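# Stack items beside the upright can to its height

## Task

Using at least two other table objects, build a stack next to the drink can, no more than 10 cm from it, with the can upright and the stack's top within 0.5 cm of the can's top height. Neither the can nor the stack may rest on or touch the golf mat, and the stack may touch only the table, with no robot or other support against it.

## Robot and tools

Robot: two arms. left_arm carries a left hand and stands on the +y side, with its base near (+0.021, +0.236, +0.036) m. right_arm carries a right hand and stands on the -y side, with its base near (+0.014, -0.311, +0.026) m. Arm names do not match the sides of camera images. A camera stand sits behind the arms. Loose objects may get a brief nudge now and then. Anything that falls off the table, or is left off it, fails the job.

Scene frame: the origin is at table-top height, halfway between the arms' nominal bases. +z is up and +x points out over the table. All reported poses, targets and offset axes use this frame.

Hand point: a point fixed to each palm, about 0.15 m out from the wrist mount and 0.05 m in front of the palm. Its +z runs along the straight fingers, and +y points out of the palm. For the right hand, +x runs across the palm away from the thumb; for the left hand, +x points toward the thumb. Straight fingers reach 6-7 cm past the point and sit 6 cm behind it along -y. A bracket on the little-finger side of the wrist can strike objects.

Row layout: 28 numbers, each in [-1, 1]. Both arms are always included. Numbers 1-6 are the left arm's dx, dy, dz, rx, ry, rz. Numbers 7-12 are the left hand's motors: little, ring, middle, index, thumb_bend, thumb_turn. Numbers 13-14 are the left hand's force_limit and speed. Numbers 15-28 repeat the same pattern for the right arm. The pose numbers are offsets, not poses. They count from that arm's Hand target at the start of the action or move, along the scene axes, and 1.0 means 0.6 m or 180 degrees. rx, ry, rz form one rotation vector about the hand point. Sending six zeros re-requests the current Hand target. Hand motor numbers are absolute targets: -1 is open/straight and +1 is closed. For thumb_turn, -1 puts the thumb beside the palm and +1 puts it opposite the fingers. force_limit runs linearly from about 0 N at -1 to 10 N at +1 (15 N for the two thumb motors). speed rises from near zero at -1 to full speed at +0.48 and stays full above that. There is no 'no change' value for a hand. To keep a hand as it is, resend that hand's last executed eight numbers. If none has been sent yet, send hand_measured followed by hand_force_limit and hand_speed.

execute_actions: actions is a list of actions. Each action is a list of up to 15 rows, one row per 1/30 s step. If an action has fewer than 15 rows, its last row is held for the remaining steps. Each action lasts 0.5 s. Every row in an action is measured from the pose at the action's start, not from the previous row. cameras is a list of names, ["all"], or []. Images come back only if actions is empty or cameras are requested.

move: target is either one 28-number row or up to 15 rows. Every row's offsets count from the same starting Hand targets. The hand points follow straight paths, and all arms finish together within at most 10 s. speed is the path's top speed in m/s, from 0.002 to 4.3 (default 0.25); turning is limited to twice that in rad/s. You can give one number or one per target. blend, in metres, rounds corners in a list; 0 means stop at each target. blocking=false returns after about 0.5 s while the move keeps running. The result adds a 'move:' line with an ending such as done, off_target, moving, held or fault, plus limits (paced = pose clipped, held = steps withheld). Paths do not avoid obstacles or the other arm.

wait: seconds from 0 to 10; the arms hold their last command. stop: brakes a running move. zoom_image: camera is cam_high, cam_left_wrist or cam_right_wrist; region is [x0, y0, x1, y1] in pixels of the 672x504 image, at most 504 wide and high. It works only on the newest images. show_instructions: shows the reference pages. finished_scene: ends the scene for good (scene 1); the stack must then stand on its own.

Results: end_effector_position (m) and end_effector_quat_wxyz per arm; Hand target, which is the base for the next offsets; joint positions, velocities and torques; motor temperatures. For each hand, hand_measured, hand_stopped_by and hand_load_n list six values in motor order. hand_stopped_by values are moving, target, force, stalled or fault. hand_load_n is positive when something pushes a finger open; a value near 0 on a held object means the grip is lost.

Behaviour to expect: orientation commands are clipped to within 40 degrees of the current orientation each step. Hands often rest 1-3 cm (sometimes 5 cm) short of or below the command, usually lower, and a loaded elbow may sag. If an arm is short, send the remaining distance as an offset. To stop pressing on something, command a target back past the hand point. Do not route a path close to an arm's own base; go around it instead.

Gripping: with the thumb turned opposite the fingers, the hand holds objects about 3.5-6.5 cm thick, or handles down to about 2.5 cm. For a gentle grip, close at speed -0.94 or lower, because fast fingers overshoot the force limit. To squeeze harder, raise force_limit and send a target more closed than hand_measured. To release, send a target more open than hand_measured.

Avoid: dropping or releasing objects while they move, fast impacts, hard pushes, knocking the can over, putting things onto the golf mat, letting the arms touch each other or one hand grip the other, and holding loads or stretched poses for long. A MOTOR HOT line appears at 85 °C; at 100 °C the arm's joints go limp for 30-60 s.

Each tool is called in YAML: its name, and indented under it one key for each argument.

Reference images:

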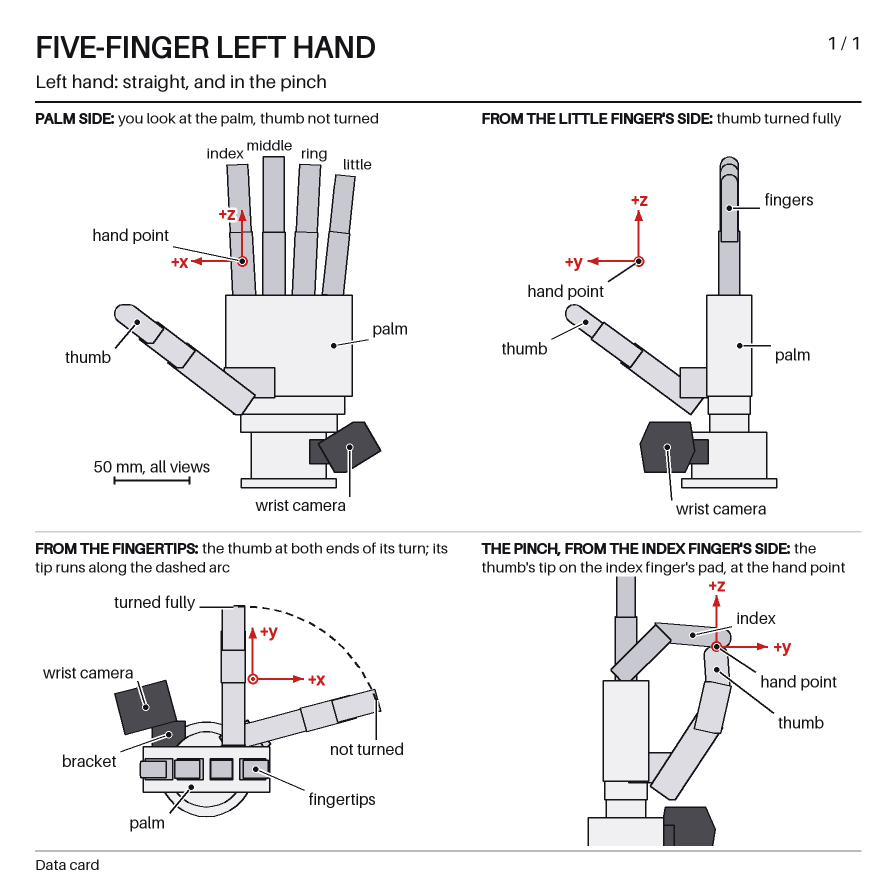

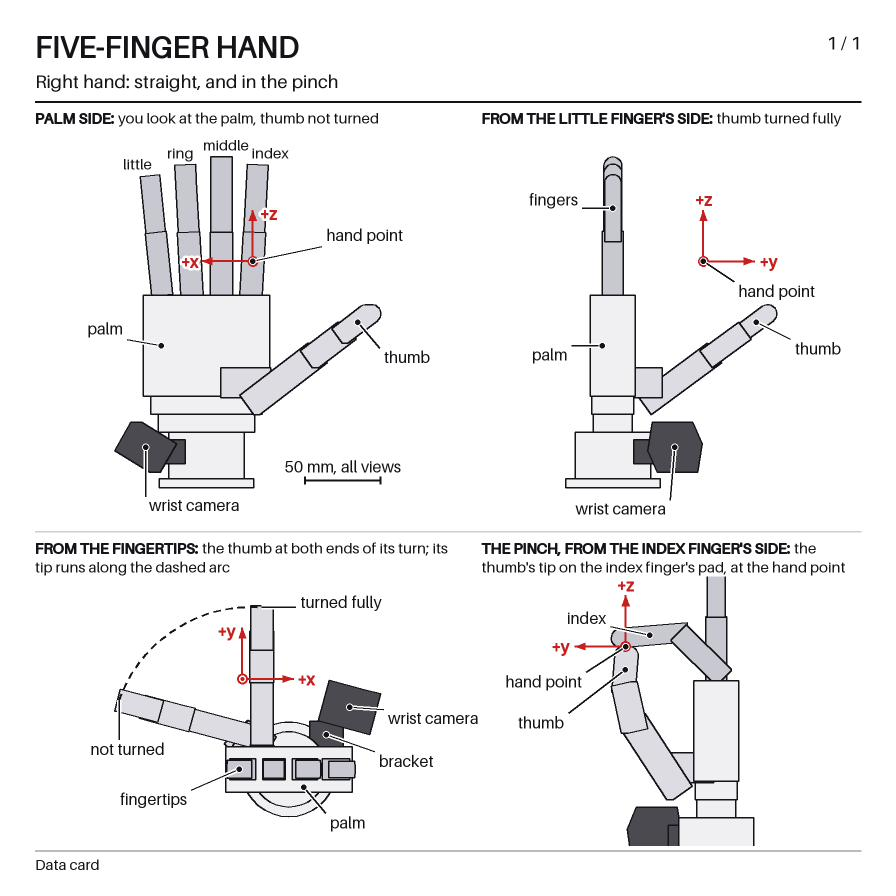

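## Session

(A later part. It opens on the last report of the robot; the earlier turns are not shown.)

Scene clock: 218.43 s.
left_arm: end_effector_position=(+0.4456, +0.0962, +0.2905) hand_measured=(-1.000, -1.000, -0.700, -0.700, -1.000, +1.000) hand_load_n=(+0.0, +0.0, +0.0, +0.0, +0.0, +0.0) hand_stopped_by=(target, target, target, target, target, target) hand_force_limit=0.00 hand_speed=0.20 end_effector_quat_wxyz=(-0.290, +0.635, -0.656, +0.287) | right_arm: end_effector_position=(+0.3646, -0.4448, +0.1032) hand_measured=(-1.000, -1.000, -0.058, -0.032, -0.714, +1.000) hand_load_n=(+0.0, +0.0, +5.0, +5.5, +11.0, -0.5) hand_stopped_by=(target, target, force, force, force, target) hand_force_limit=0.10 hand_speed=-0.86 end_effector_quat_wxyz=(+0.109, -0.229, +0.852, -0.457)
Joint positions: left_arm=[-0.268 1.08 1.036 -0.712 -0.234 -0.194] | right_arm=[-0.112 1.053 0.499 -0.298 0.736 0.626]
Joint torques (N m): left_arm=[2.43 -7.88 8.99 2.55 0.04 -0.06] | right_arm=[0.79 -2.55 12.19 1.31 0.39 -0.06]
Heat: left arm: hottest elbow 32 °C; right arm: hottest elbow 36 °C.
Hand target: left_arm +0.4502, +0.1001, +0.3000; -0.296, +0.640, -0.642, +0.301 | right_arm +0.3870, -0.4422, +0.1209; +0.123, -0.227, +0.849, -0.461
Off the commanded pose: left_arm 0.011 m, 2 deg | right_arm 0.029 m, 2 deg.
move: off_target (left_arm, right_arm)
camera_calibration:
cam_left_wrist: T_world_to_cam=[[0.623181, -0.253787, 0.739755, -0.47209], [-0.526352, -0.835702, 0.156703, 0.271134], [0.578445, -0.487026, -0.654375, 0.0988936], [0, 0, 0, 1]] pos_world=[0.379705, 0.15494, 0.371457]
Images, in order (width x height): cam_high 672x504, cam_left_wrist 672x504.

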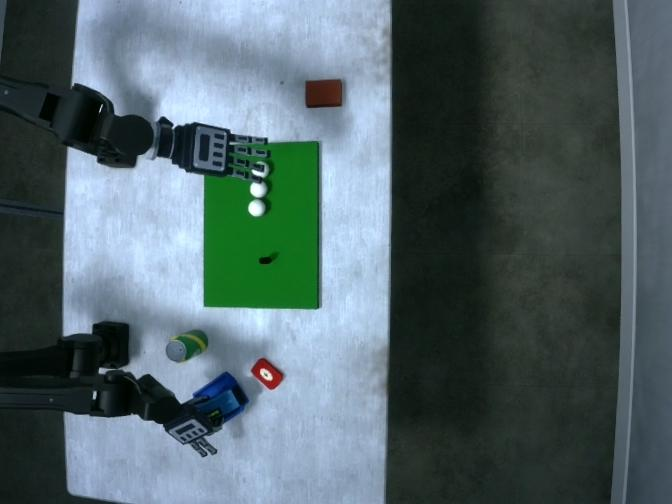

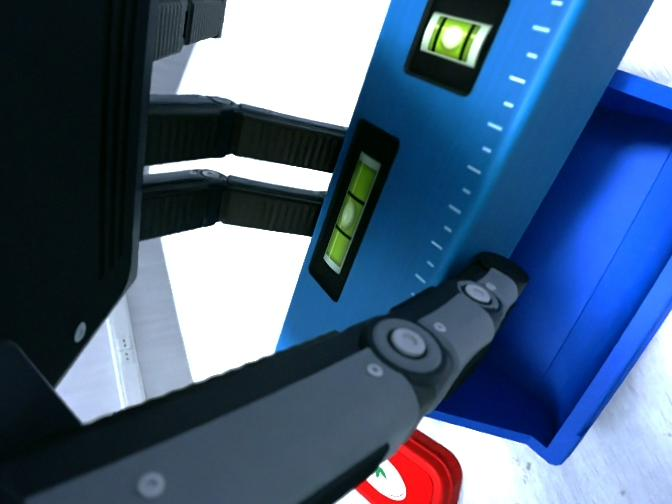

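move:
  target:
    - [0,0,0,0,0,0,-1,-1,-0.7,-0.7,-1,1,0.0,0.2, 0,0.0,0.05,0,0,0,-1,-1,0.3,0.3,0.2,1,0.1,-0.86]
  speed: 0.1
  cameras: ["cam_high","cam_left_wrist"]

zoom_image:
  camera: "cam_high"
  region: [150, 350, 290, 460]

Scene clock: 220.03 s.
left_arm: end_effector_position=(+0.4456, +0.0962, +0.2905) hand_measured=(-1.000, -1.000, -0.700, -0.700, -1.000, +1.000) hand_load_n=(+0.0, +0.0, +0.0, +0.0, +0.0, +0.0) hand_stopped_by=(target, target, target, target, target, target) hand_force_limit=0.00 hand_speed=0.20 end_effector_quat_wxyz=(-0.290, +0.635, -0.656, +0.287) | right_arm: end_effector_position=(+0.3583, -0.4436, +0.1130) hand_measured=(-1.000, -1.000, -0.058, -0.032, -0.714, +1.000) hand_load_n=(+0.0, +0.0, +5.0, +6.0, +11.0, +0.5) hand_stopped_by=(target, target, force, force, force, target) hand_force_limit=0.10 hand_speed=-0.86 end_effector_quat_wxyz=(+0.088, -0.240, +0.857, -0.448)
Joint positions: left_arm=[-0.268 1.08 1.036 -0.712 -0.234 -0.194] | right_arm=[-0.111 1.036 0.541 -0.411 0.736 0.628]
Joint torques (N m): left_arm=[2.49 -7.88 9.01 2.55 0.04 -0.06] | right_arm=[0.67 -5.6 13.38 1.47 0.39 -0.04]
Heat: left arm: hottest elbow 32 °C; right arm: hottest elbow 36 °C.
Hand target: left_arm +0.4502, +0.1001, +0.3000; -0.296, +0.640, -0.642, +0.301 | right_arm +0.3869, -0.4421, +0.1508; +0.123, -0.227, +0.849, -0.461
Off the commanded pose: left_arm 0.011 m, 2 deg | right_arm 0.048 m, 5 deg.
move: off_target (left_arm, right_arm)
camera_calibration:
cam_left_wrist: T_world_to_cam=[[0.623181, -0.253787, 0.739755, -0.47209], [-0.526352, -0.835702, 0.156703, 0.271134], [0.578445, -0.487026, -0.654375, 0.0988936], [0, 0, 0, 1]] pos_world=[0.379705, 0.15494, 0.371457]
Images, in order (width x height): cam_high 672x504, cam_left_wrist 672x504.

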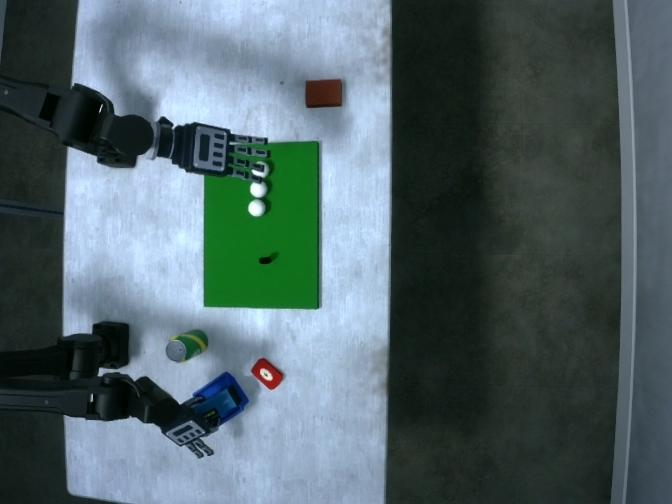

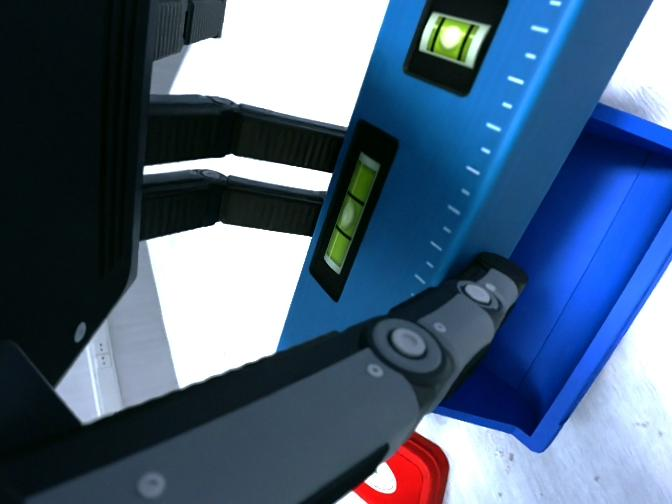

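Scaled by 3.600.

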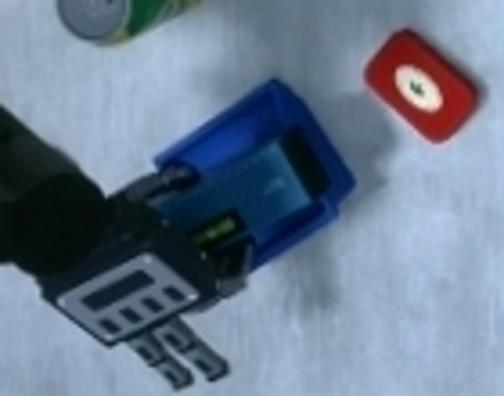

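move:
  target:
    - [0,0,0,0,0,0,-1,-1,-0.7,-0.7,-1,1,0.0,0.2, -0.010,0.0275,0.0,0,0,0,-1,-1,0.3,0.3,0.2,1,0.1,-0.86]
    - [0,0,0,0,0,0,-1,-1,-0.7,-0.7,-1,1,0.0,0.2, -0.010,0.0275,-0.06,0,0,0,-1,-1,0.3,0.3,0.2,1,0.1,-0.86]
  speed: 0.08
  cameras: ["cam_high","cam_left_wrist"]

zoom_image:
  camera: "cam_high"
  region: [150, 350, 290, 460]

Scene clock: 222.93 s.
left_arm: end_effector_position=(+0.4456, +0.0962, +0.2905) hand_measured=(-1.000, -1.000, -0.700, -0.700, -1.000, +1.000) hand_load_n=(+0.0, +0.0, +0.0, +0.0, +0.0, +0.0) hand_stopped_by=(target, target, target, target, target, target) hand_force_limit=0.00 hand_speed=0.20 end_effector_quat_wxyz=(-0.290, +0.635, -0.656, +0.287) | right_arm: end_effector_position=(+0.3774, -0.4297, +0.1175) hand_measured=(-1.000, -1.000, -0.058, -0.032, -0.714, +1.000) hand_load_n=(+0.0, +0.0, +5.0, +6.0, +11.0, +0.0) hand_stopped_by=(target, target, force, force, force, target) hand_force_limit=0.10 hand_speed=-0.86 end_effector_quat_wxyz=(+0.118, -0.227, +0.850, -0.460)
Joint positions: left_arm=[-0.268 1.08 1.036 -0.712 -0.234 -0.194] | right_arm=[-0.054 1.056 0.541 -0.355 0.769 0.68]
Joint torques (N m): left_arm=[2.49 -7.88 8.99 2.55 0.04 -0.06] | right_arm=[0.56 -3.31 7.86 2.44 0.54 0.04]
Heat: left arm: hottest elbow 32 °C; right arm: hottest elbow 37 °C.
Hand target: left_arm +0.4502, +0.1001, +0.3000; -0.296, +0.640, -0.642, +0.301 | right_arm +0.3809, -0.4257, +0.1149; +0.123, -0.227, +0.849, -0.461
Off the commanded pose: left_arm 0.011 m, 2 deg | right_arm 0.006 m, 1 deg.
move: off_target (left_arm)
camera_calibration:
cam_left_wrist: T_world_to_cam=[[0.623181, -0.253787, 0.739755, -0.47209], [-0.526352, -0.835702, 0.156703, 0.271134], [0.578445, -0.487026, -0.654375, 0.0988936], [0, 0, 0, 1]] pos_world=[0.379705, 0.15494, 0.371457]
Images, in order (width x height): cam_high 672x504, cam_left_wrist 672x504.

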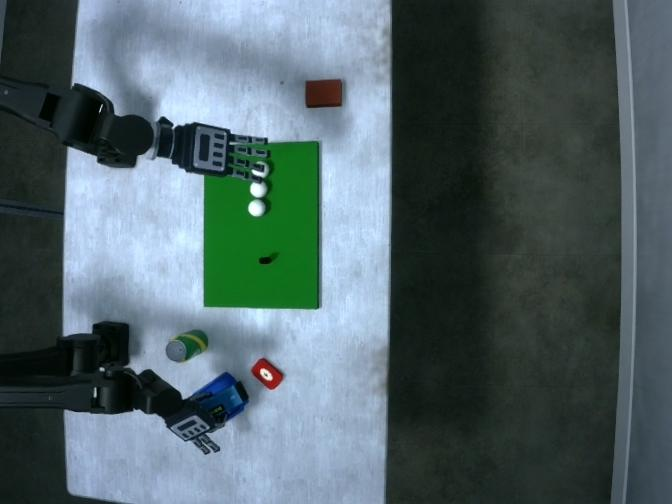

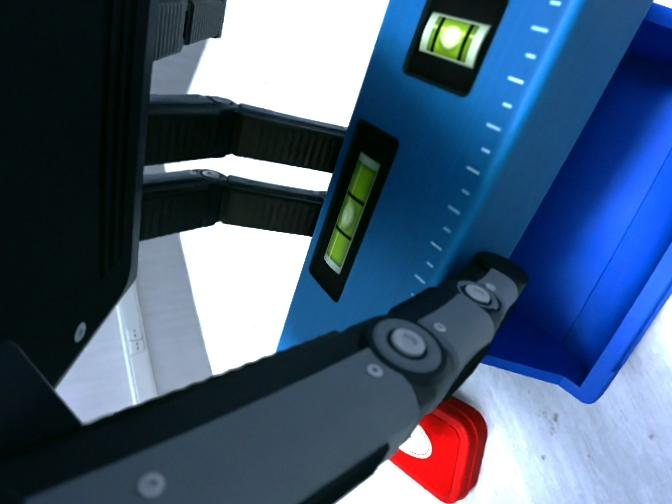

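Scaled by 3.600.

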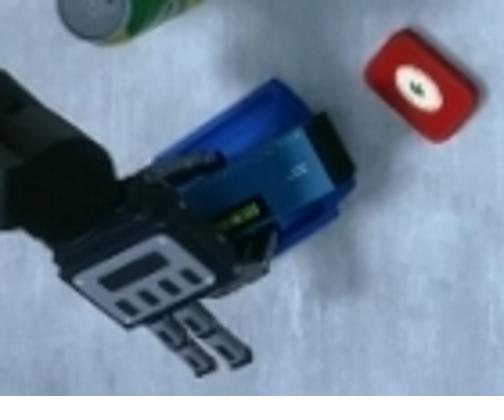

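move:
  target:
    - [0,0,0,0,0,0,-1,-1,-0.7,-0.7,-1,1,0.0,0.2, 0,0,-0.036,0,0,0,-1,-1,0.3,0.3,0.2,1,0.1,-0.86]
  speed: 0.06
  cameras: ["cam_high","cam_left_wrist"]

zoom_image:
  camera: "cam_high"
  region: [150, 350, 290, 460]

Scene clock: 224.47 s.
left_arm: end_effector_position=(+0.4456, +0.0962, +0.2905) hand_measured=(-1.000, -1.000, -0.700, -0.700, -1.000, +1.000) hand_load_n=(+0.0, +0.0, +0.0, +0.0, +0.0, +0.0) hand_stopped_by=(target, target, target, target, target, target) hand_force_limit=0.00 hand_speed=0.20 end_effector_quat_wxyz=(-0.290, +0.635, -0.656, +0.287) | right_arm: end_effector_position=(+0.3819, -0.4307, +0.1033) hand_measured=(-1.000, -1.000, -0.058, -0.032, -0.714, +1.000) hand_load_n=(+0.0, +0.0, +4.5, +6.5, +10.5, +0.0) hand_stopped_by=(target, target, force, force, force, target) hand_force_limit=0.10 hand_speed=-0.86 end_effector_quat_wxyz=(+0.124, -0.223, +0.848, -0.464)
Joint positions: left_arm=[-0.268 1.08 1.036 -0.712 -0.234 -0.194] | right_arm=[-0.053 1.095 0.513 -0.271 0.774 0.68]
Joint torques (N m): left_arm=[2.49 -7.94 8.99 2.56 0.04 -0.06] | right_arm=[0.5 -2.78 6.87 2.66 0.38 0.04]
Heat: left arm: hottest elbow 32 °C; right arm: hottest elbow 36 °C.
Hand target: left_arm +0.4502, +0.1001, +0.3000; -0.296, +0.640, -0.642, +0.301 | right_arm +0.3809, -0.4256, +0.0932; +0.123, -0.227, +0.849, -0.461
Off the commanded pose: left_arm 0.011 m, 2 deg | right_arm 0.011 m, 1 deg.
move: off_target (left_arm, right_arm)
camera_calibration:
cam_left_wrist: T_world_to_cam=[[0.623181, -0.253787, 0.739755, -0.47209], [-0.526352, -0.835702, 0.156703, 0.271134], [0.578445, -0.487026, -0.654375, 0.0988936], [0, 0, 0, 1]] pos_world=[0.379705, 0.15494, 0.371457]
Images, in order (width x height): cam_high 672x504, cam_left_wrist 672x504.

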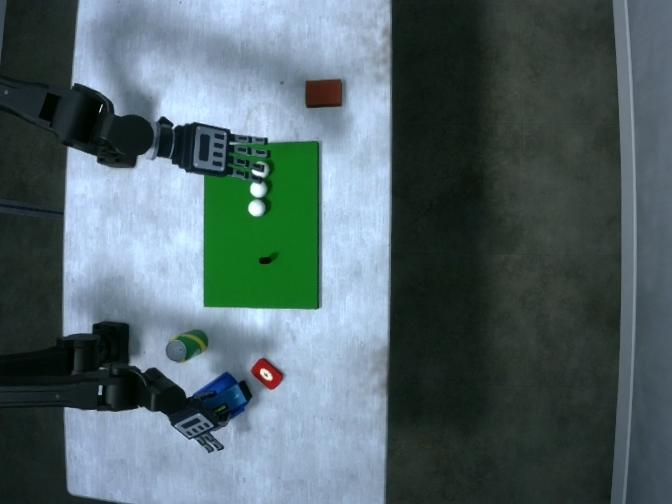

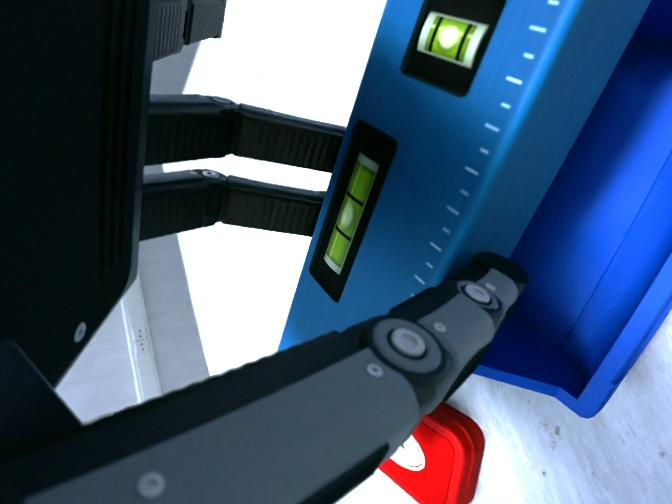

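Scaled by 3.600.

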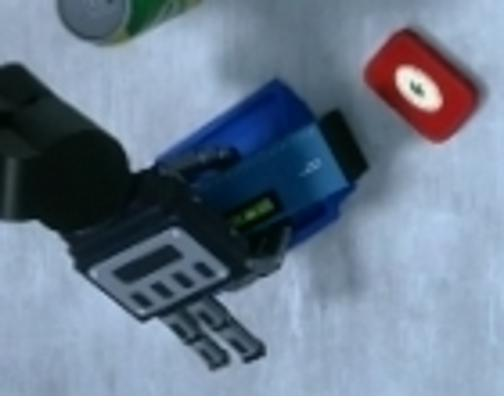

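move:
  target:
    - [0,0,0,0,0,0,-1,-1,-0.7,-0.7,-1,1,0.0,0.2, 0,0,0.005,0,0,0,-1,-1,-0.25,-0.25,-0.85,1,0.1,-0.8]
    - [0,0,0,0,0,0,-1,-1,-0.7,-0.7,-1,1,0.0,0.2, 0,0,0.005,0,0,0,-1,-1,-0.7,-0.7,-1,1,0.1,-0.5]
  speed: 0.06
  cameras: ["cam_high","cam_left_wrist"]

zoom_image:
  camera: "cam_high"
  region: [150, 350, 290, 460]

Scene clock: 227.03 s.
left_arm: end_effector_position=(+0.4456, +0.0962, +0.2905) hand_measured=(-1.000, -1.000, -0.700, -0.700, -1.000, +1.000) hand_load_n=(+0.0, +0.0, +0.0, +0.0, +0.0, +0.0) hand_stopped_by=(target, target, target, target, target, target) hand_force_limit=0.00 hand_speed=0.20 end_effector_quat_wxyz=(-0.290, +0.635, -0.656, +0.287) | right_arm: end_effector_position=(+0.3819, -0.4307, +0.1031) hand_measured=(-1.000, -1.000, -0.700, -0.700, -1.000, +1.000) hand_load_n=(+0.0, +0.0, +0.0, +0.0, +0.0, +0.5) hand_stopped_by=(target, target, target, target, target, target) hand_force_limit=0.10 hand_speed=-0.50 end_effector_quat_wxyz=(+0.124, -0.223, +0.848, -0.464)
Joint positions: left_arm=[-0.268 1.08 1.036 -0.712 -0.234 -0.194] | right_arm=[-0.053 1.096 0.513 -0.271 0.774 0.68]
Joint torques (N m): left_arm=[2.49 -7.94 9.01 2.56 0.04 -0.06] | right_arm=[0.62 -3.55 7.25 1.94 0.37 0.03]
Heat: left arm: hottest elbow 32 °C; right arm: hottest elbow 36 °C.
Hand target: left_arm +0.4502, +0.1001, +0.3000; -0.296, +0.640, -0.642, +0.301 | right_arm +0.3810, -0.4256, +0.0963; +0.124, -0.227, +0.849, -0.461
Off the commanded pose: left_arm 0.011 m, 2 deg | right_arm 0.009 m, 1 deg.
move: off_target (left_arm)
camera_calibration:
cam_left_wrist: T_world_to_cam=[[0.623181, -0.253787, 0.739755, -0.47209], [-0.526352, -0.835702, 0.156703, 0.271134], [0.578445, -0.487026, -0.654375, 0.0988936], [0, 0, 0, 1]] pos_world=[0.379705, 0.15494, 0.371457]
Images, in order (width x height): cam_high 672x504, cam_left_wrist 672x504.

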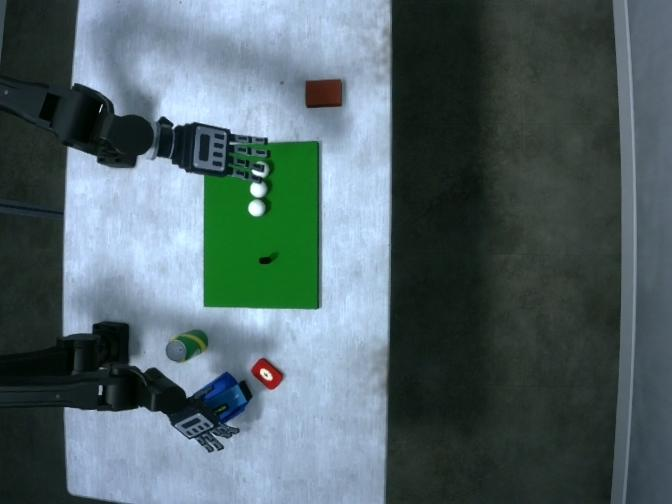

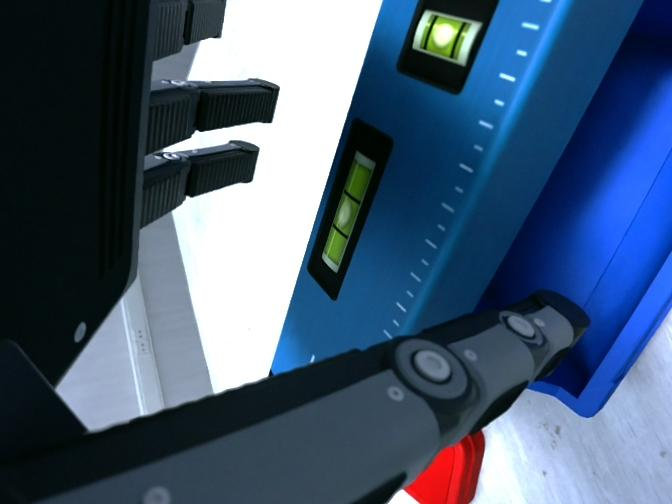

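Scaled by 3.600.

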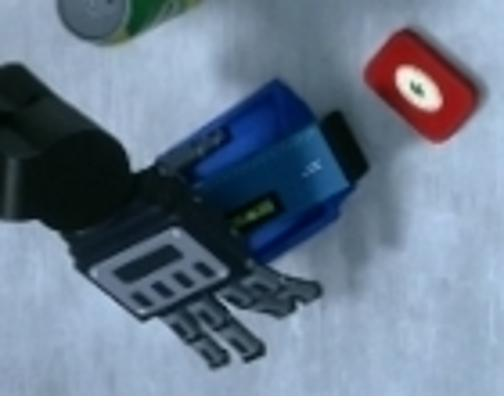

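move:
  target:
    - [0.05,0.1,0,0.01,-0.01,0.1,-1,-1,-0.7,-0.7,-1,1,0.0,0.2, 0.0,0.0,0.28,0,0,0,-1,-1,-0.8,-0.8,-1,1,0.1,0]
    - [0.233,0.425,-0.1,0.0378,-0.0467,0.4318,-1,-1,-0.7,-0.7,-1,1,0.0,0.2, -0.1,-0.37,0.4,0,0,0,-1,-1,-0.8,-0.8,-1,1,0.1,0]
  speed: 0.25
  blend: [0.03,0]
  cameras: ["all"]

zoom_image:
  camera: "cam_high"
  region: [150, 330, 290, 440]

Scene clock: 232.30 s.
left_arm: end_effector_position=(+0.5754, +0.3473, +0.2263) hand_measured=(-1.000, -1.000, -0.700, -0.700, -1.000, +1.000) hand_load_n=(+0.0, +0.0, +0.0, +0.0, +0.0, -0.5) hand_stopped_by=(target, target, target, target, target, target) hand_force_limit=0.00 hand_speed=0.20 end_effector_quat_wxyz=(-0.494, +0.861, -0.110, +0.046) | right_arm: end_effector_position=(+0.3110, -0.6284, +0.3003) hand_measured=(-1.000, -1.000, -0.800, -0.800, -1.000, +1.000) hand_load_n=(+0.0, +0.0, +0.0, +0.0, +0.0, +0.0) hand_stopped_by=(target, target, target, target, target, target) hand_force_limit=0.10 hand_speed=0.00 end_effector_quat_wxyz=(+0.113, -0.234, +0.863, -0.434)
Joint positions: left_arm=[0.028 1.608 1.358 -1.009 -1.008 -1.173] | right_arm=[-0.802 0.989 0.989 -0.653 0.183 0.128]
Joint torques (N m): left_arm=[2.37 -12.86 11.92 0.54 -0.84 -0.07] | right_arm=[-1.67 -3.9 15.15 2.65 -0.15 -0.18]
Heat: left arm: hottest elbow 32 °C; right arm: hottest elbow 37 °C.
Hand target: left_arm +0.5901, +0.3548, +0.2401; -0.496, +0.861, -0.093, +0.056 | right_arm +0.3209, -0.6476, +0.3362; +0.123, -0.227, +0.849, -0.461
Off the commanded pose: left_arm 0.021 m, 2 deg | right_arm 0.042 m, 4 deg.
move: off_target (left_arm, right_arm)
camera_calibration:
cam_left_wrist: T_world_to_cam=[[0.355666, 0.398693, 0.845308, -0.538387], [0.698592, -0.714231, 0.0429356, -0.161958], [0.620863, 0.575255, -0.532552, -0.316825], [0, 0, 0, 1]] pos_world=[0.501334, 0.281231, 0.29333]
cam_right_wrist: T_world_to_cam=[[-0.551535, 0.328346, -0.766811, 0.606794], [0.412652, 0.906304, 0.091274, 0.411854], [0.724933, -0.266085, -0.635351, -0.088561], [0, 0, 0, 1]] pos_world=[0.228916, -0.596069, 0.371437]

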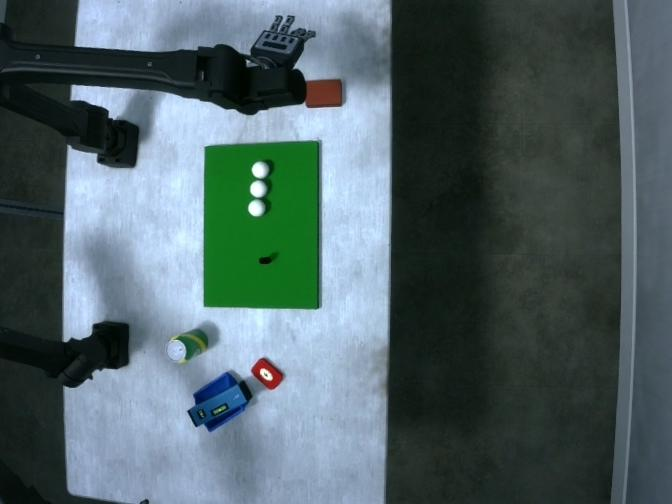

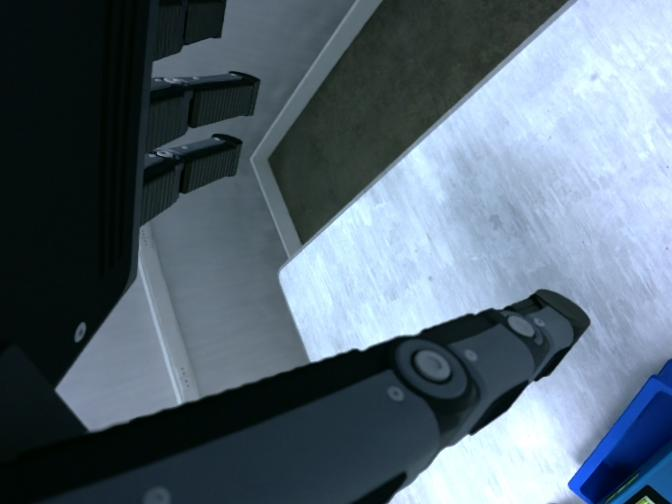

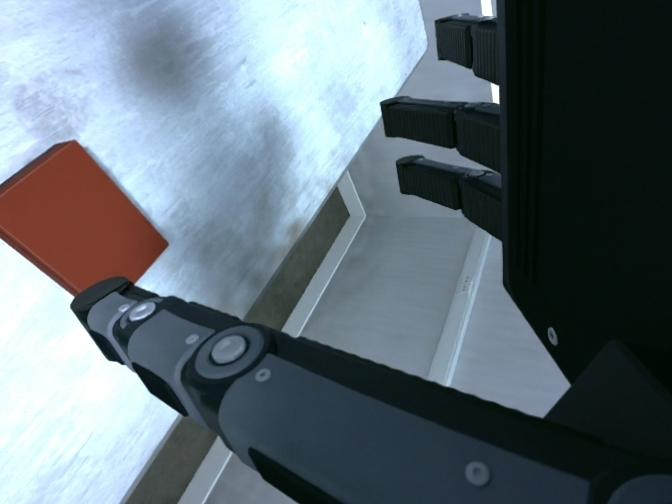

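Scaled by 3.600.

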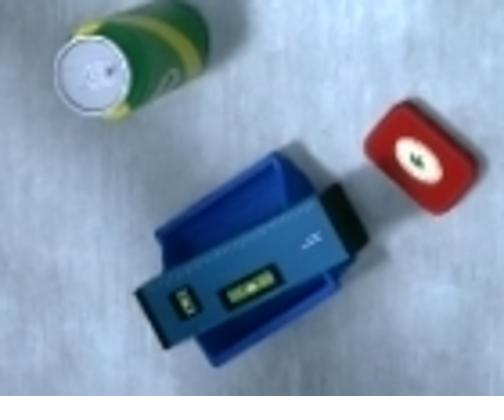

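move:
  target: [0.023,0.01,-0.137,-0.0277,0.003,0.0722,-1,-1,-0.7,-0.7,-1,1,0.0,0.2, 0,0,0,0,0,0,-1,-1,-0.8,-0.8,-1,1,0.1,0]
  speed: 0.2
  cameras: ["cam_high","cam_left_wrist","cam_right_wrist"]

Scene clock: 237.03 s.
left_arm: end_effector_position=(+0.5898, +0.3530, +0.1491) hand_measured=(-1.000, -1.000, -0.700, -0.700, -1.000, +1.000) hand_load_n=(+0.0, +0.0, -0.5, +0.5, +0.0, +0.0) hand_stopped_by=(target, target, target, target, target, target) hand_force_limit=0.00 hand_speed=0.20 end_effector_quat_wxyz=(-0.462, +0.887, -0.011, -0.009) | right_arm: end_effector_position=(+0.3110, -0.6284, +0.3003) hand_measured=(-1.000, -1.000, -0.800, -0.800, -1.000, +1.000) hand_load_n=(+0.0, +0.0, +0.0, +0.0, +0.0, +0.0) hand_stopped_by=(target, target, target, target, target, target) hand_force_limit=0.10 hand_speed=0.00 end_effector_quat_wxyz=(+0.113, -0.234, +0.863, -0.434)
Joint positions: left_arm=[0.045 1.829 1.478 -1.249 -0.961 -1.573] | right_arm=[-0.802 0.989 0.989 -0.653 0.183 0.128]
Joint torques (N m): left_arm=[2.55 -15.56 10.89 -0.05 -0.58 -0.06] | right_arm=[-1.73 -3.9 15.1 2.66 -0.15 -0.18]
Heat: left arm: hottest elbow 33 °C; right arm: hottest elbow 38 °C.
Hand target: left_arm +0.6038, +0.3609, +0.1577; -0.461, +0.887, +0.005, -0.001 | right_arm +0.3209, -0.6476, +0.3362; +0.123, -0.227, +0.849, -0.461
Off the commanded pose: left_arm 0.018 m, 2 deg | right_arm 0.042 m, 4 deg.
move: off_target (left_arm, right_arm)
camera_calibration:
cam_left_wrist: T_world_to_cam=[[0.255056, 0.532032, 0.807396, -0.462482], [0.84208, -0.532619, 0.0849556, -0.319642], [0.475234, 0.658224, -0.583862, -0.305879], [0, 0, 0, 1]] pos_world=[0.532487, 0.277145, 0.221971]
cam_right_wrist: T_world_to_cam=[[-0.55149, 0.328281, -0.766871, 0.606823], [0.412363, 0.906416, 0.0914694, 0.411873], [0.725132, -0.265784, -0.63525, -0.0885373], [0, 0, 0, 1]] pos_world=[0.229017, -0.596068, 0.371437]

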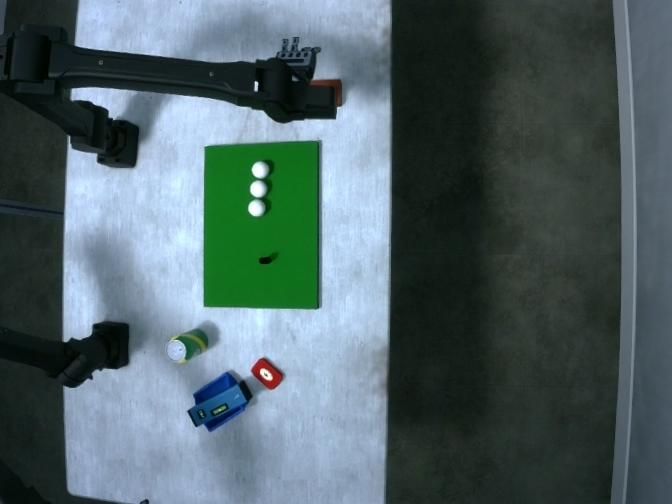

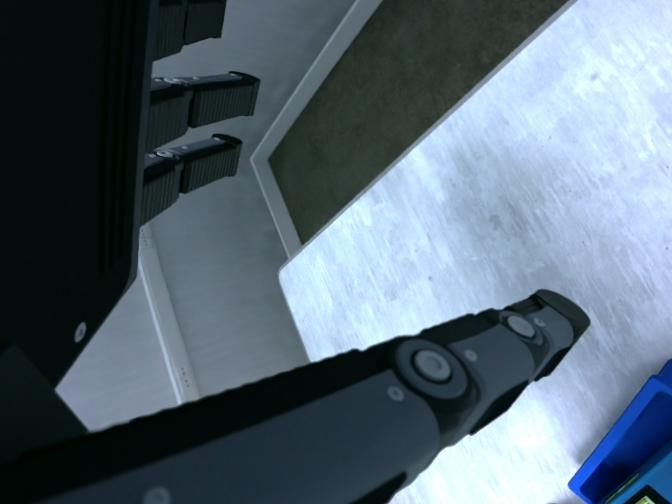

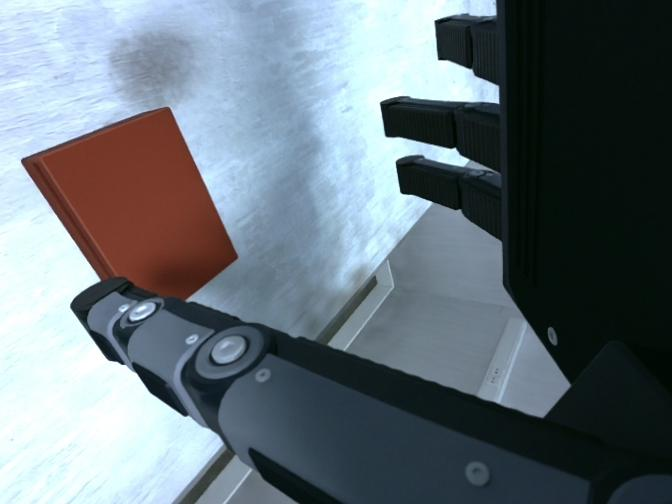

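move:
  target: [0.007,0.003,-0.15,0,0,0,-1,-1,-0.7,-0.7,-1,1,0.0,0.2, 0,0,0,0,0,0,-1,-1,-0.8,-0.8,-1,1,0.1,0]
  speed: 0.12
  cameras: ["cam_right_wrist"]

Scene clock: 247.17 s.
left_arm: end_effector_position=(+0.6064, +0.3531, +0.0727) hand_measured=(-1.000, -1.000, -0.700, -0.700, -1.000, +1.000) hand_load_n=(+0.0, +0.0, +0.0, +0.0, +0.0, +0.5) hand_stopped_by=(target, target, target, target, target, target) hand_force_limit=0.00 hand_speed=0.20 end_effector_quat_wxyz=(-0.462, +0.887, -0.006, +0.000) | right_arm: end_effector_position=(+0.3110, -0.6284, +0.3003) hand_measured=(-1.000, -1.000, -0.800, -0.800, -1.000, +1.000) hand_load_n=(+0.0, +0.0, +0.0, +0.0, +0.0, +0.0) hand_stopped_by=(target, target, target, target, target, target) hand_force_limit=0.10 hand_speed=0.00 end_effector_quat_wxyz=(+0.113, -0.234, +0.863, -0.434)
Joint positions: left_arm=[0.046 1.941 1.427 -1.065 -0.961 -1.574] | right_arm=[-0.802 0.989 0.989 -0.653 0.183 0.128]
Joint torques (N m): left_arm=[2.67 -16.79 7.02 0.83 -0.6 -0.02] | right_arm=[-1.73 -3.84 15.1 2.65 -0.15 -0.18]
Heat: left arm: hottest elbow 34 °C; right arm: hottest elbow 39 °C.
Hand target: left_arm +0.6080, +0.3628, +0.0679; -0.461, +0.887, +0.006, -0.001 | right_arm +0.3209, -0.6476, +0.3362; +0.123, -0.227, +0.849, -0.461
Off the commanded pose: left_arm 0.011 m, 1 deg | right_arm 0.042 m, 4 deg.
move: off_target (left_arm, right_arm)
camera_calibration:
cam_right_wrist: T_world_to_cam=[[-0.55149, 0.328281, -0.766871, 0.606823], [0.412363, 0.906416, 0.0914694, 0.411873], [0.725132, -0.265784, -0.63525, -0.0885373], [0, 0, 0, 1]] pos_world=[0.229017, -0.596068, 0.371437]
Images, in order (width x height): cam_right_wrist 672x504.

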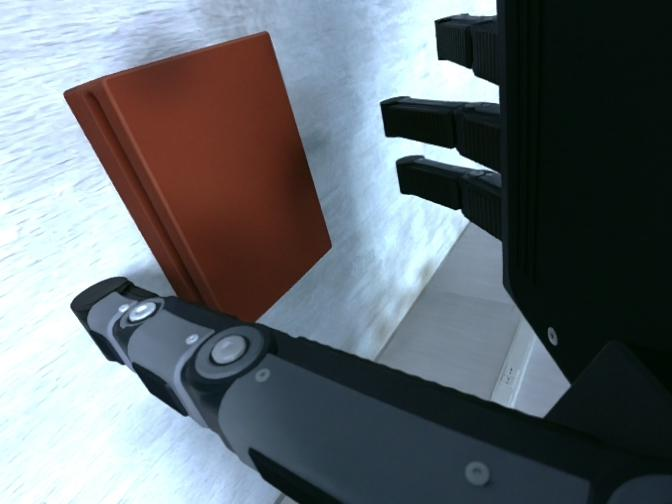

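move:
  target:
    - [-0.022,0.0,0,0,0,0,-1,-1,-0.7,-0.7,-1,1,0.0,0.2, 0,0,0,0,0,0,-1,-1,-0.8,-0.8,-1,1,0.1,0]
    - [-0.022,0.003,-0.042,0,0,0,-1,-1,-0.7,-0.7,-1,1,0.0,0.2, 0,0,0,0,0,0,-1,-1,-0.8,-0.8,-1,1,0.1,0]
  speed: 0.08
  cameras: ["cam_right_wrist","cam_high"]

Scene clock: 249.37 s.
left_arm: end_effector_position=(+0.5960, +0.3555, +0.0516) hand_measured=(-1.000, -1.000, -0.700, -0.700, -1.000, +1.000) hand_load_n=(+0.0, +0.0, +0.0, +0.0, +0.0, +0.0) hand_stopped_by=(target, target, target, target, target, target) hand_force_limit=0.00 hand_speed=0.20 end_effector_quat_wxyz=(-0.462, +0.887, -0.001, +0.005) | right_arm: end_effector_position=(+0.3110, -0.6284, +0.3003) hand_measured=(-1.000, -1.000, -0.800, -0.800, -1.000, +1.000) hand_load_n=(+0.0, +0.0, +0.0, +0.0, +0.0, +0.0) hand_stopped_by=(target, target, target, target, target, target) hand_force_limit=0.10 hand_speed=0.00 end_effector_quat_wxyz=(+0.113, -0.234, +0.863, -0.434)
Joint positions: left_arm=[0.05 1.941 1.361 -0.986 -0.961 -1.574] | right_arm=[-0.802 0.989 0.989 -0.653 0.183 0.128]
Joint torques (N m): left_arm=[2.67 -16.15 6.39 0.81 -0.59 0.03] | right_arm=[-1.73 -3.9 15.1 2.63 -0.15 -0.17]
Heat: left arm: hottest elbow 34 °C; right arm: hottest elbow 40 °C.
Hand target: left_arm +0.5947, +0.3646, +0.0426; -0.461, +0.887, +0.005, -0.001 | right_arm +0.3209, -0.6476, +0.3362; +0.123, -0.227, +0.849, -0.461
Off the commanded pose: left_arm 0.013 m, 1 deg | right_arm 0.042 m, 4 deg.
move: off_target (left_arm, right_arm)
camera_calibration:
cam_right_wrist: T_world_to_cam=[[-0.55149, 0.328281, -0.766871, 0.606823], [0.412363, 0.906416, 0.0914694, 0.411873], [0.725132, -0.265784, -0.63525, -0.0885373], [0, 0, 0, 1]] pos_world=[0.229017, -0.596068, 0.371437]
Images, in order (width x height): cam_high 672x504, cam_right_wrist 672x504.

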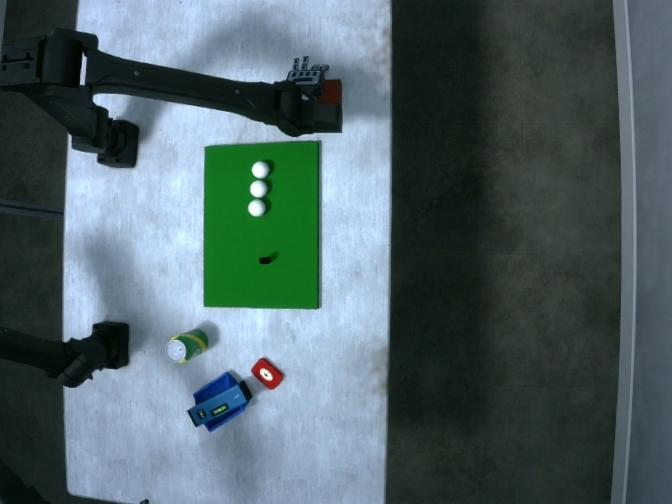

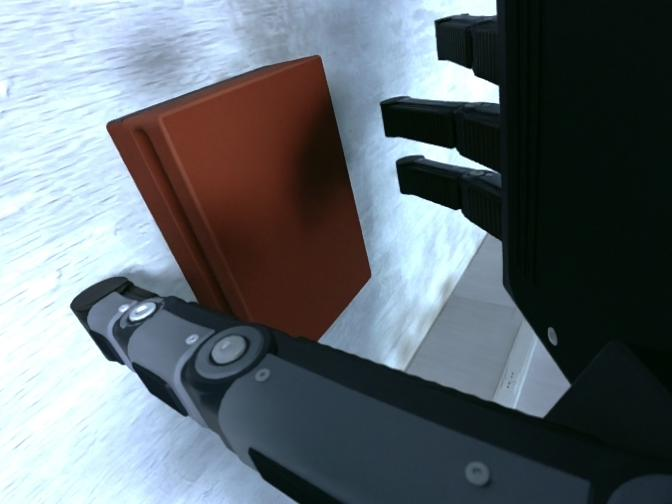

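move:
  target: [0,0,0,0,0,0,-1,-1,0.3,0.3,0.2,1,0.2,-0.86, 0,0,0,0,0,0,-1,-1,-0.8,-0.8,-1,1,0.1,0]
  speed: 0.08
  cameras: ["cam_right_wrist"]

Scene clock: 251.30 s.
left_arm: end_effector_position=(+0.5959, +0.3621, +0.0519) hand_measured=(-1.000, -1.000, -0.222, -0.222, -0.760, +1.000) hand_load_n=(+0.0, +0.0, +8.5, +7.0, +14.5, +0.0) hand_stopped_by=(target, target, force, force, force, target) hand_force_limit=0.20 hand_speed=-0.86 end_effector_quat_wxyz=(-0.463, +0.886, +0.005, +0.005) | right_arm: end_effector_position=(+0.3110, -0.6284, +0.3003) hand_measured=(-1.000, -1.000, -0.800, -0.800, -1.000, +1.000) hand_load_n=(+0.0, +0.0, +0.0, +0.0, +0.0, +0.0) hand_stopped_by=(target, target, target, target, target, target) hand_force_limit=0.10 hand_speed=0.00 end_effector_quat_wxyz=(+0.113, -0.234, +0.863, -0.434)
Joint positions: left_arm=[0.061 1.941 1.361 -0.981 -0.962 -1.574] | right_arm=[-0.802 0.989 0.989 -0.653 0.183 0.128]
Joint torques (N m): left_arm=[1.73 -16.15 6.42 0.66 -0.52 0.03] | right_arm=[-1.67 -3.84 15.12 2.63 -0.15 -0.18]
Heat: left arm: hottest elbow 33 °C; right arm: hottest elbow 40 °C.
Hand target: left_arm +0.5948, +0.3646, +0.0426; -0.461, +0.887, +0.006, -0.001 | right_arm +0.3209, -0.6476, +0.3362; +0.123, -0.227, +0.849, -0.461
Off the commanded pose: left_arm 0.010 m, 1 deg | right_arm 0.042 m, 4 deg.
move: off_target (right_arm)
camera_calibration:
cam_right_wrist: T_world_to_cam=[[-0.55149, 0.328281, -0.766871, 0.606823], [0.412363, 0.906416, 0.0914694, 0.411873], [0.725132, -0.265784, -0.63525, -0.0885373], [0, 0, 0, 1]] pos_world=[0.229017, -0.596068, 0.371437]
Images, in order (width x height): cam_right_wrist 672x504.

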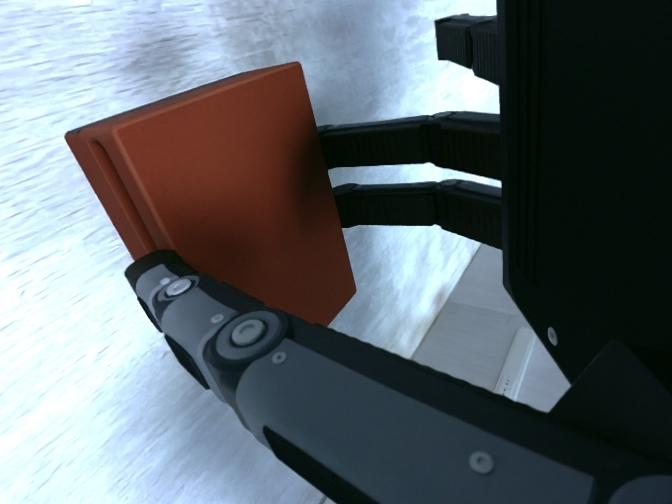

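Good grip. Lift.

move:
  target: [0,0,0.25,0,0,0,-1,-1,0.3,0.3,0.2,1,0.2,-0.86, 0,0,0,0,0,0,-1,-1,-0.8,-0.8,-1,1,0.1,0]
  speed: 0.12
  cameras: ["cam_right_wrist","cam_high"]

Scene clock: 253.60 s.
left_arm: end_effector_position=(+0.5768, +0.3609, +0.1547) hand_measured=(-1.000, -1.000, -0.222, -0.222, -0.762, +1.000) hand_load_n=(+0.0, +0.0, +7.5, +6.5, +15.0, +0.0) hand_stopped_by=(target, target, force, force, force, target) hand_force_limit=0.20 hand_speed=-0.86 end_effector_quat_wxyz=(-0.460, +0.887, -0.013, -0.033) | right_arm: end_effector_position=(+0.3110, -0.6284, +0.3003) hand_measured=(-1.000, -1.000, -0.800, -0.800, -1.000, +1.000) hand_load_n=(+0.0, +0.0, +0.0, +0.0, +0.0, +0.0) hand_stopped_by=(target, target, target, target, target, target) hand_force_limit=0.10 hand_speed=0.00 end_effector_quat_wxyz=(+0.113, -0.234, +0.863, -0.434)
Joint positions: left_arm=[0.061 1.822 1.488 -1.313 -0.956 -1.577] | right_arm=[-0.802 0.989 0.989 -0.653 0.183 0.128]
Joint torques (N m): left_arm=[1.73 -19.55 11.63 -0.12 -0.82 0.06] | right_arm=[-1.67 -3.84 15.13 2.62 -0.15 -0.17]
Heat: left arm: hottest elbow 33 °C; right arm: hottest elbow 40 °C.
Hand target: left_arm +0.5949, +0.3646, +0.1925; -0.461, +0.887, +0.005, -0.001 | right_arm +0.3209, -0.6476, +0.3362; +0.123, -0.227, +0.849, -0.461
Off the commanded pose: left_arm 0.042 m, 4 deg | right_arm 0.042 m, 4 deg.
move: off_target (left_arm, right_arm)
camera_calibration:
cam_right_wrist: T_world_to_cam=[[-0.55149, 0.328281, -0.766871, 0.606823], [0.412363, 0.906416, 0.0914694, 0.411873], [0.725132, -0.265784, -0.63525, -0.0885373], [0, 0, 0, 1]] pos_world=[0.229017, -0.596068, 0.371437]
Images, in order (width x height): cam_high 672x504, cam_right_wrist 672x504.

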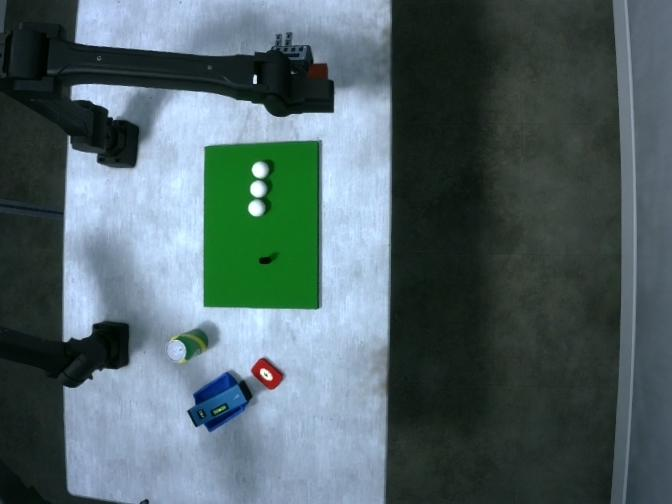

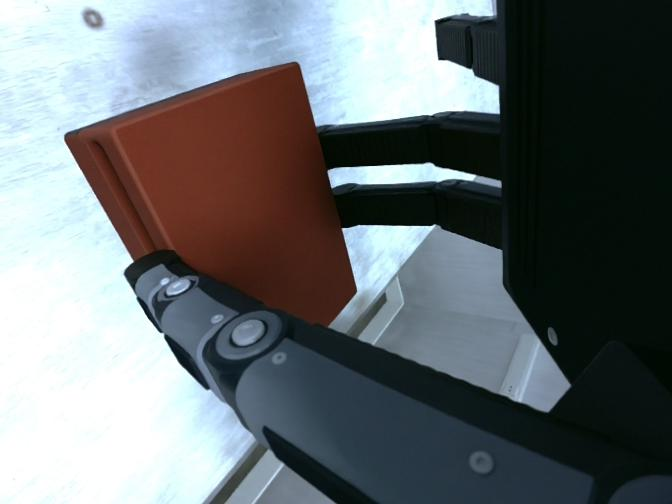

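move:
  target:
    - [-0.02,-0.03,0.15,0,0,-0.05,-1,-1,0.3,0.3,0.2,1,0.2,-0.86, -0.02,-0.06,0.023,0.1,0.06,0,-1,-1,-0.8,-0.8,-1,1,0.1,0]
    - [-0.208,-0.524,0.179,0,0,-0.5056,-1,-1,0.3,0.3,0.2,1,0.2,-0.86, -0.05,-0.145,0.023,0.25,0.1445,0,-1,-1,-0.8,-0.8,-1,1,0.1,0]
  speed: 0.22
  blend: [0.04,0]
  cameras: ["cam_right_wrist","cam_high"]

Scene clock: 259.37 s.
left_arm: end_effector_position=(+0.4674, +0.0587, +0.2758) hand_measured=(-1.000, -1.000, -0.222, -0.222, -0.762, +1.000) hand_load_n=(+0.0, +0.0, +7.5, +6.5, +15.0, -0.5) hand_stopped_by=(target, target, force, force, force, target) hand_force_limit=0.20 hand_speed=-0.86 end_effector_quat_wxyz=(-0.315, +0.638, -0.636, +0.298) | right_arm: end_effector_position=(+0.2897, -0.7191, +0.3385) hand_measured=(-1.000, -1.000, -0.800, -0.800, -1.000, +1.000) hand_load_n=(+0.0, +0.0, +0.0, +0.0, +0.0, +0.0) hand_stopped_by=(target, target, target, target, target, target) hand_force_limit=0.10 hand_speed=0.00 end_effector_quat_wxyz=(+0.018, -0.258, +0.964, -0.063)
Joint positions: left_arm=[-0.369 1.152 1.03 -0.604 -0.351 -0.27] | right_arm=[-1.019 1.719 1.961 -1.682 -0.001 0.009]
Joint torques (N m): left_arm=[0.03 -10.4 9.76 2.95 -0.06 0.08] | right_arm=[-1.67 -12.34 13.15 0.43 -0.25 -0.16]
Heat: left arm: hottest elbow 34 °C; right arm: hottest elbow 41 °C.
Hand target: left_arm +0.4700, +0.0501, +0.2999; -0.324, +0.626, -0.629, +0.328 | right_arm +0.2909, -0.7346, +0.3501; +0.011, -0.258, +0.965, -0.043
Off the commanded pose: left_arm 0.026 m, 4 deg | right_arm 0.019 m, 2 deg.
joint sent to its limit (right arm) — joint 4 (wrist pitch), lower limit. The joint targets are off in orientation, not in position.
move: off_target (left_arm, right_arm)
camera_calibration:
cam_right_wrist: T_world_to_cam=[[-0.735295, 0.664241, -0.134631, 0.734915], [0.536307, 0.691704, 0.483653, 0.176334], [0.414387, 0.283424, -0.864844, 0.489773], [0, 0, 0, 1]] pos_world=[0.242854, -0.748945, 0.437235]
Images, in order (width x height): cam_high 672x504, cam_right_wrist 672x504.

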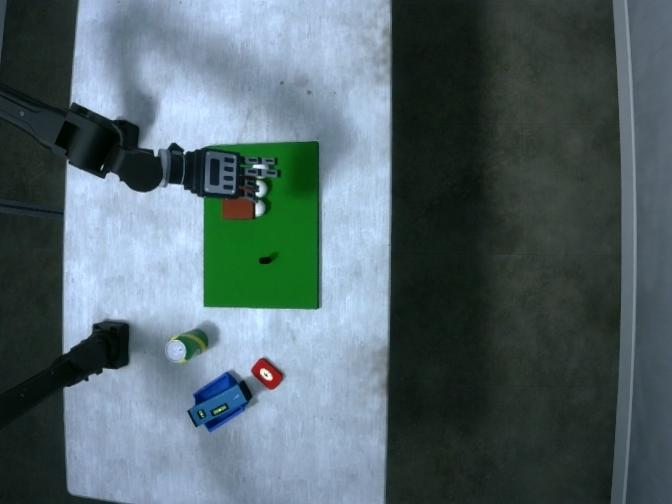

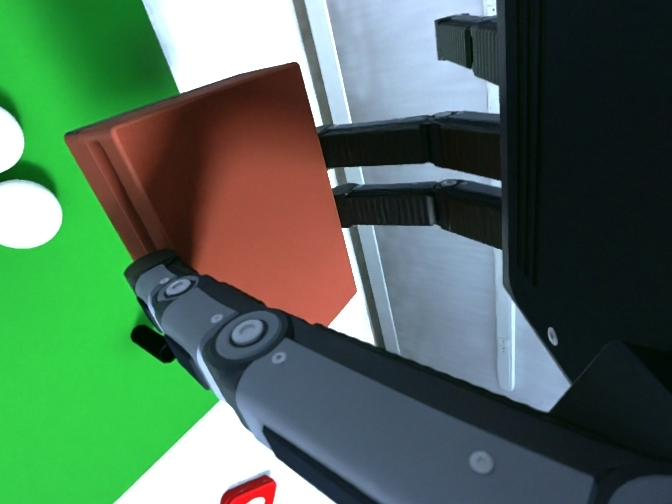

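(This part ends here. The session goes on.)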